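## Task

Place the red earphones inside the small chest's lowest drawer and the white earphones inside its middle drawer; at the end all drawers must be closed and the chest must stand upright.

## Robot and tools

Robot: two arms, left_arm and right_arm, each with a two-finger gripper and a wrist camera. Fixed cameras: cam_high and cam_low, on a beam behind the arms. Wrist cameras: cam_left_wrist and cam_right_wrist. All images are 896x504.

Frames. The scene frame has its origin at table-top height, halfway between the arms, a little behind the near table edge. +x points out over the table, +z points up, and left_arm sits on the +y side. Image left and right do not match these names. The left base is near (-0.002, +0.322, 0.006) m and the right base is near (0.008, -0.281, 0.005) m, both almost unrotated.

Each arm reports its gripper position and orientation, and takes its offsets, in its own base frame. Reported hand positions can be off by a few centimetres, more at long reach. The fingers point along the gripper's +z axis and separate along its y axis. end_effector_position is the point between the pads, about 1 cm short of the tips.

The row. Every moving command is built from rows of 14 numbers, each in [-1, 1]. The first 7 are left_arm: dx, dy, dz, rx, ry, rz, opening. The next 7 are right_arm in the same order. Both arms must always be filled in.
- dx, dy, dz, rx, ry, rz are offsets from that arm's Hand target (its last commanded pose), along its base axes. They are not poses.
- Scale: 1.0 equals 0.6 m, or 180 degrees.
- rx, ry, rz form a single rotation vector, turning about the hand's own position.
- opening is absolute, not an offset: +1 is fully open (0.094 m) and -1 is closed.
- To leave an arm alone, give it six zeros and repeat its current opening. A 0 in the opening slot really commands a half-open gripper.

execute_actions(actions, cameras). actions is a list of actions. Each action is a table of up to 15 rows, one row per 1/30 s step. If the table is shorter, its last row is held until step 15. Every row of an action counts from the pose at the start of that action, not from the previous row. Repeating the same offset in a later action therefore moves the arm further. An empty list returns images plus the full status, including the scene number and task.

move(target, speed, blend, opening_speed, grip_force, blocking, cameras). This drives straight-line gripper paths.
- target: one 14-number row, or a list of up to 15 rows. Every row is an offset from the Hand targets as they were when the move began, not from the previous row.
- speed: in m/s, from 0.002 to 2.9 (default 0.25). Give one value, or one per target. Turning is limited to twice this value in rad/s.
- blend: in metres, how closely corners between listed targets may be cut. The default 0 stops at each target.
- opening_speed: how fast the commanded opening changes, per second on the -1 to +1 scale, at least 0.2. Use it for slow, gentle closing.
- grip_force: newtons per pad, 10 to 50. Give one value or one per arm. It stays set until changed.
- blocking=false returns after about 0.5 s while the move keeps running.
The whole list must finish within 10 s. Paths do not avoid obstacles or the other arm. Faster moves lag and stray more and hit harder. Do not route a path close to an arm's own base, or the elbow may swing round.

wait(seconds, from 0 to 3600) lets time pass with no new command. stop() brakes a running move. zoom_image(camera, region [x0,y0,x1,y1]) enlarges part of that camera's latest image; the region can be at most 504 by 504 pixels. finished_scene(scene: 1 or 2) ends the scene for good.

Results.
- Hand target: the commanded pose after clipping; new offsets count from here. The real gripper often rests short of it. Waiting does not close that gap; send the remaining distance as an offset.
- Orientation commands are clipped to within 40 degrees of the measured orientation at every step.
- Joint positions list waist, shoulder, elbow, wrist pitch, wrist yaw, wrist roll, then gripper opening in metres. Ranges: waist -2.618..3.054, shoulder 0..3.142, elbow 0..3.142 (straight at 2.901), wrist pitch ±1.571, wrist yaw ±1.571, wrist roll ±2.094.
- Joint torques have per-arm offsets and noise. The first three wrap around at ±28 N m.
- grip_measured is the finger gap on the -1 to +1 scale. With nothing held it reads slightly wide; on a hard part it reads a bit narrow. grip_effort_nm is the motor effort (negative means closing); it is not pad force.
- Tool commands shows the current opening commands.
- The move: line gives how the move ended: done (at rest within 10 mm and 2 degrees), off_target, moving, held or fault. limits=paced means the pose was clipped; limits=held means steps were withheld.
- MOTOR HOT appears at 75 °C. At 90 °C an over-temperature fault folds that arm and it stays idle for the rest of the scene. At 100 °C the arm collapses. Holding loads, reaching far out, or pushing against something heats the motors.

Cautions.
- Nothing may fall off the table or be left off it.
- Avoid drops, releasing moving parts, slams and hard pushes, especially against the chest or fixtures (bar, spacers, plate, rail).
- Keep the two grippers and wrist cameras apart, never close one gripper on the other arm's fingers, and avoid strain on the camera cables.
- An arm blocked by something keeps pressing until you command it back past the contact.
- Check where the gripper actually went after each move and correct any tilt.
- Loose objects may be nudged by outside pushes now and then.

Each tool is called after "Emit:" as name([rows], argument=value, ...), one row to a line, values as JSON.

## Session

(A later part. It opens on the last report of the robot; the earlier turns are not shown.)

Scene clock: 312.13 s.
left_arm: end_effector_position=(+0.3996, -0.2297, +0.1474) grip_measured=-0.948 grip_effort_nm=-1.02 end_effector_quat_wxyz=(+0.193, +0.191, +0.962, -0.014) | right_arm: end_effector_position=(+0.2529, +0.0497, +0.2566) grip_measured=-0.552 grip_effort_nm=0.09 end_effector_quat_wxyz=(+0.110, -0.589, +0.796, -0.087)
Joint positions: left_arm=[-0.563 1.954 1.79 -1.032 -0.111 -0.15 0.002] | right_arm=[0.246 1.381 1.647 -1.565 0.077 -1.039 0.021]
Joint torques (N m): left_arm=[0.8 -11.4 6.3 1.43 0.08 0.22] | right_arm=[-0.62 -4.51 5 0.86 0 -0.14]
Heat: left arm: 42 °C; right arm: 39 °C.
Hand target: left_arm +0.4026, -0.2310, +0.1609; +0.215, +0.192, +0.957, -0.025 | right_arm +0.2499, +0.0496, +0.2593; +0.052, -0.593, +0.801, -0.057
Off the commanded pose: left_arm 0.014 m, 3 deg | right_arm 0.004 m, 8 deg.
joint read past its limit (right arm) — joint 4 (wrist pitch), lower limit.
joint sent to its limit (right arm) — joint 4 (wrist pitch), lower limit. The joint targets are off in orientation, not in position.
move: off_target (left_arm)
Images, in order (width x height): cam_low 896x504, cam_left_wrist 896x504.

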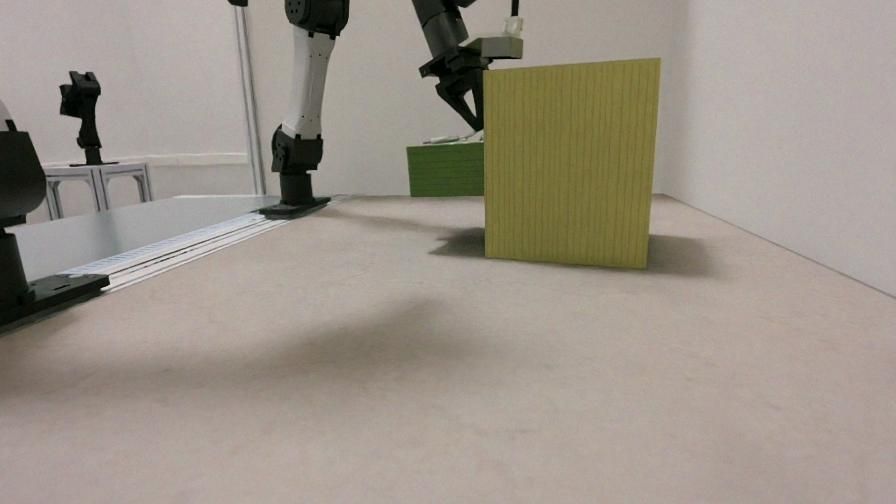

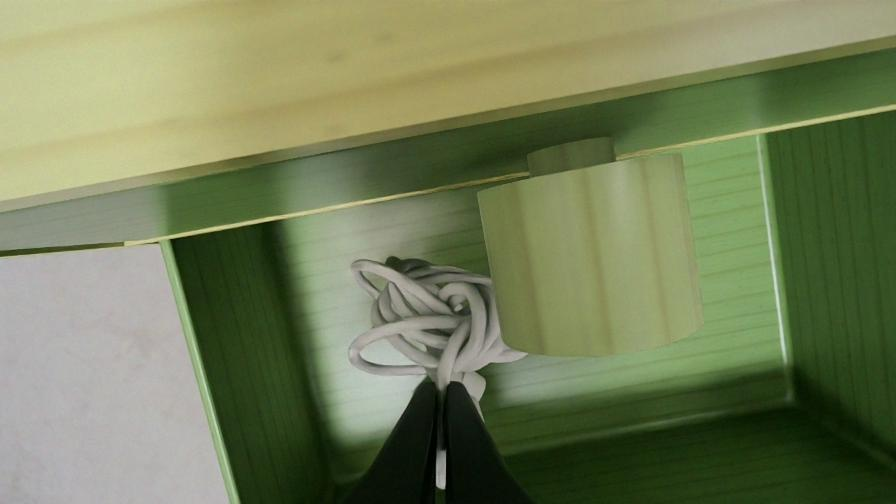

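Emit:
move([
  [-0.006,0.003,-0.075,0,0,0,-1,0,0,0,0,0,0,-0.55],
  [-0.006,0.003,-0.075,0,0,0,-0.55,0,0,0,0,0,0,-0.55],
  [-0.015,0.006,0.15,0,0,0,-0.55,0,0,0,0,0,0,-0.55],
  [-0.09,0.03,0.15,0,0,0,-0.55,0,0,0,0,0,0,-0.55],
], speed=0.15, opening_speed=0.8, cameras=["cam_left_wrist","cam_low"])

Scene clock: 323.83 s.
left_arm: end_effector_position=(+0.3485, -0.2106, +0.2414) grip_measured=-0.553 grip_effort_nm=0.15 end_effector_quat_wxyz=(+0.194, +0.195, +0.961, -0.020) | right_arm: end_effector_position=(+0.2529, +0.0497, +0.2566) grip_measured=-0.552 grip_effort_nm=0.09 end_effector_quat_wxyz=(+0.110, -0.589, +0.796, -0.087)
Joint positions: left_arm=[-0.59 1.817 1.991 -1.366 -0.108 -0.168 0.021] | right_arm=[0.246 1.381 1.647 -1.565 0.077 -1.039 0.021]
Joint torques (N m): left_arm=[-0.57 -9.33 5.5 1.41 -0.07 0.04] | right_arm=[-0.55 -4.6 5.11 0.91 -0.03 -0.15]
Motor temperatures (°C): left_arm=[24 32 41 37 25 28 26] | right_arm=[25 37 39 29 27 26 26]
Heat: left arm: 41 °C; right arm: 39 °C.
Hand target: left_arm +0.3486, -0.2130, +0.2510; +0.215, +0.192, +0.957, -0.025 | right_arm +0.2499, +0.0496, +0.2593; +0.052, -0.593, +0.801, -0.057
Off the commanded pose: left_arm 0.010 m, 2 deg | right_arm 0.004 m, 8 deg.
joint read past its limit (right arm) — joint 4 (wrist pitch), lower limit.
joint sent to its limit (right arm) — joint 4 (wrist pitch), lower limit. The joint targets are off in orientation, not in position.
move: done
Images, in order (width x height): cam_low 896x504, cam_left_wrist 896x504.

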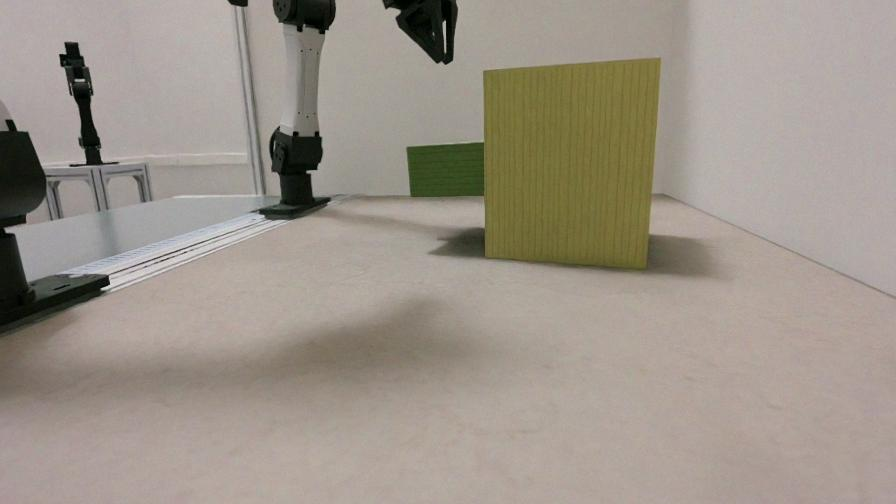

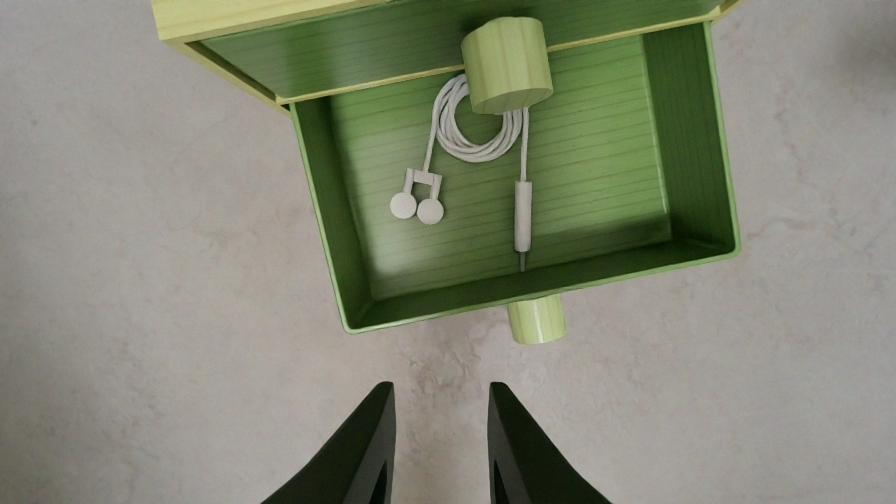

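Emit:
move([
  [-0.2477,0.022,-0.085,-0.053,-0.129,0,-1,0,0,0,0,0,0,-0.55],
  [-0.2143,-0.015,-0.235,-0.053,-0.129,0,-1,0,0,0,0,0,0,-0.55],
  [0.124,-0.103,-0.238,-0.053,-0.129,0,-1,0,0,0,0,0,0,-0.55],
  [-0.08,-0.05,-0.15,-0.053,-0.129,0,-1,0,0,0,0,0,0,-0.55],
  [-0.26,0.05,-0.05,-0.1,-0.2,0,-1,0,0,0,0,0,0,-0.55],
], speed=[0.3,0.2,0.12,0.25,0.3], blend=[0.03,0.02,0,0.03,0], cameras=["cam_left_wrist","cam_low","cam_high"])

Scene clock: 347.33 s.
left_arm: end_effector_position=(+0.1924, -0.1827, +0.2158) grip_measured=-0.984 grip_effort_nm=-0.88 end_effector_quat_wxyz=(+0.521, +0.163, +0.831, -0.108) | right_arm: end_effector_position=(+0.2529, +0.0497, +0.2566) grip_measured=-0.552 grip_effort_nm=0.09 end_effector_quat_wxyz=(+0.110, -0.589, +0.796, -0.087)
Joint positions: left_arm=[-1.197 0.721 0.662 -0.543 -0.701 -0.428 0.001] | right_arm=[0.246 1.381 1.647 -1.565 0.077 -1.039 0.021]
Joint torques (N m): left_arm=[-0.53 -0.18 8.51 1.81 -0.3 0.01] | right_arm=[-0.7 -4.55 4.97 0.88 0.03 -0.18]
Heat: left arm: 40 °C; right arm: 39 °C.
Hand target: left_arm +0.1926, -0.1829, +0.2209; +0.526, +0.155, +0.829, -0.112 | right_arm +0.2499, +0.0496, +0.2593; +0.052, -0.593, +0.801, -0.057
Off the commanded pose: left_arm 0.005 m, 1 deg | right_arm 0.004 m, 8 deg.
joint read past its limit (right arm) — joint 4 (wrist pitch), lower limit.
joint sent to its limit (right arm) — joint 4 (wrist pitch), lower limit. The joint targets are off in orientation, not in position.
move: done
Images, in order (width x height): cam_high 896x504, cam_low 896x504, cam_left_wrist 896x504.

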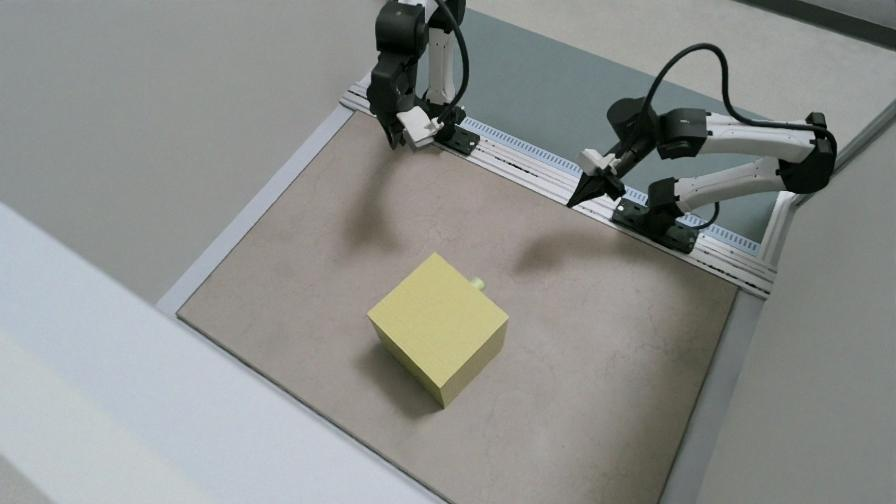

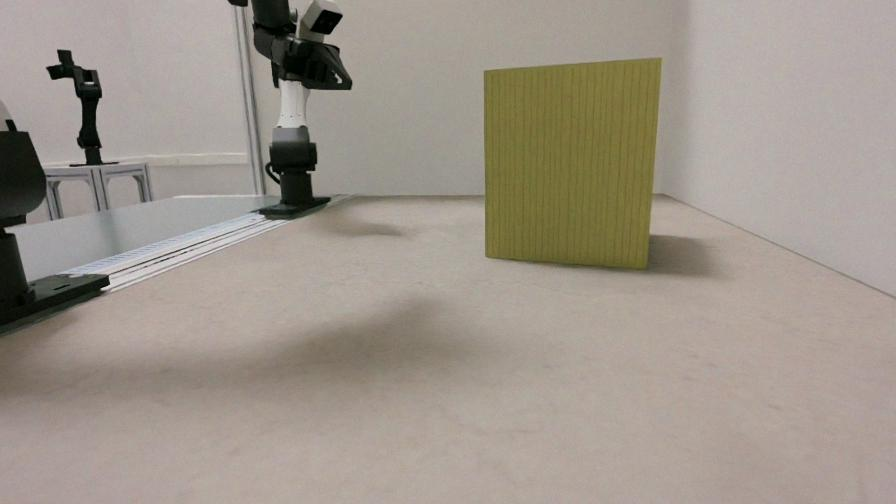

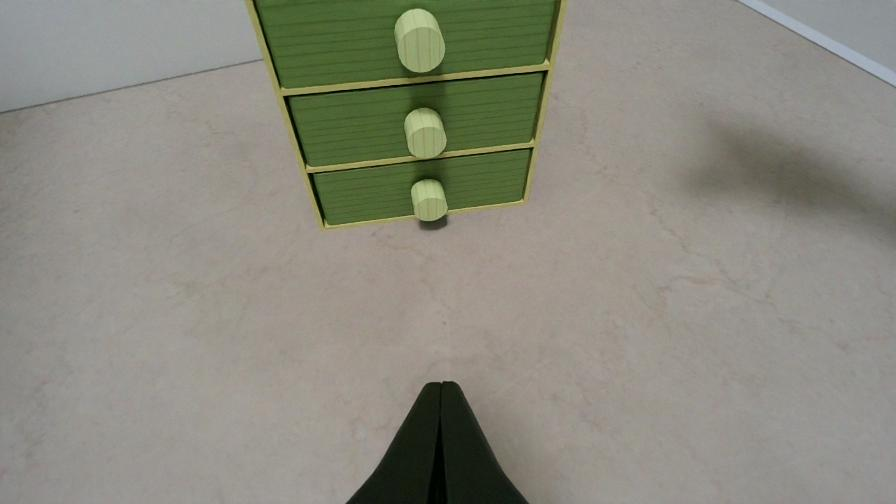

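All shut, robot clear.

Emit:
finished_scene(scene=1)

The scene is finished: the task was done.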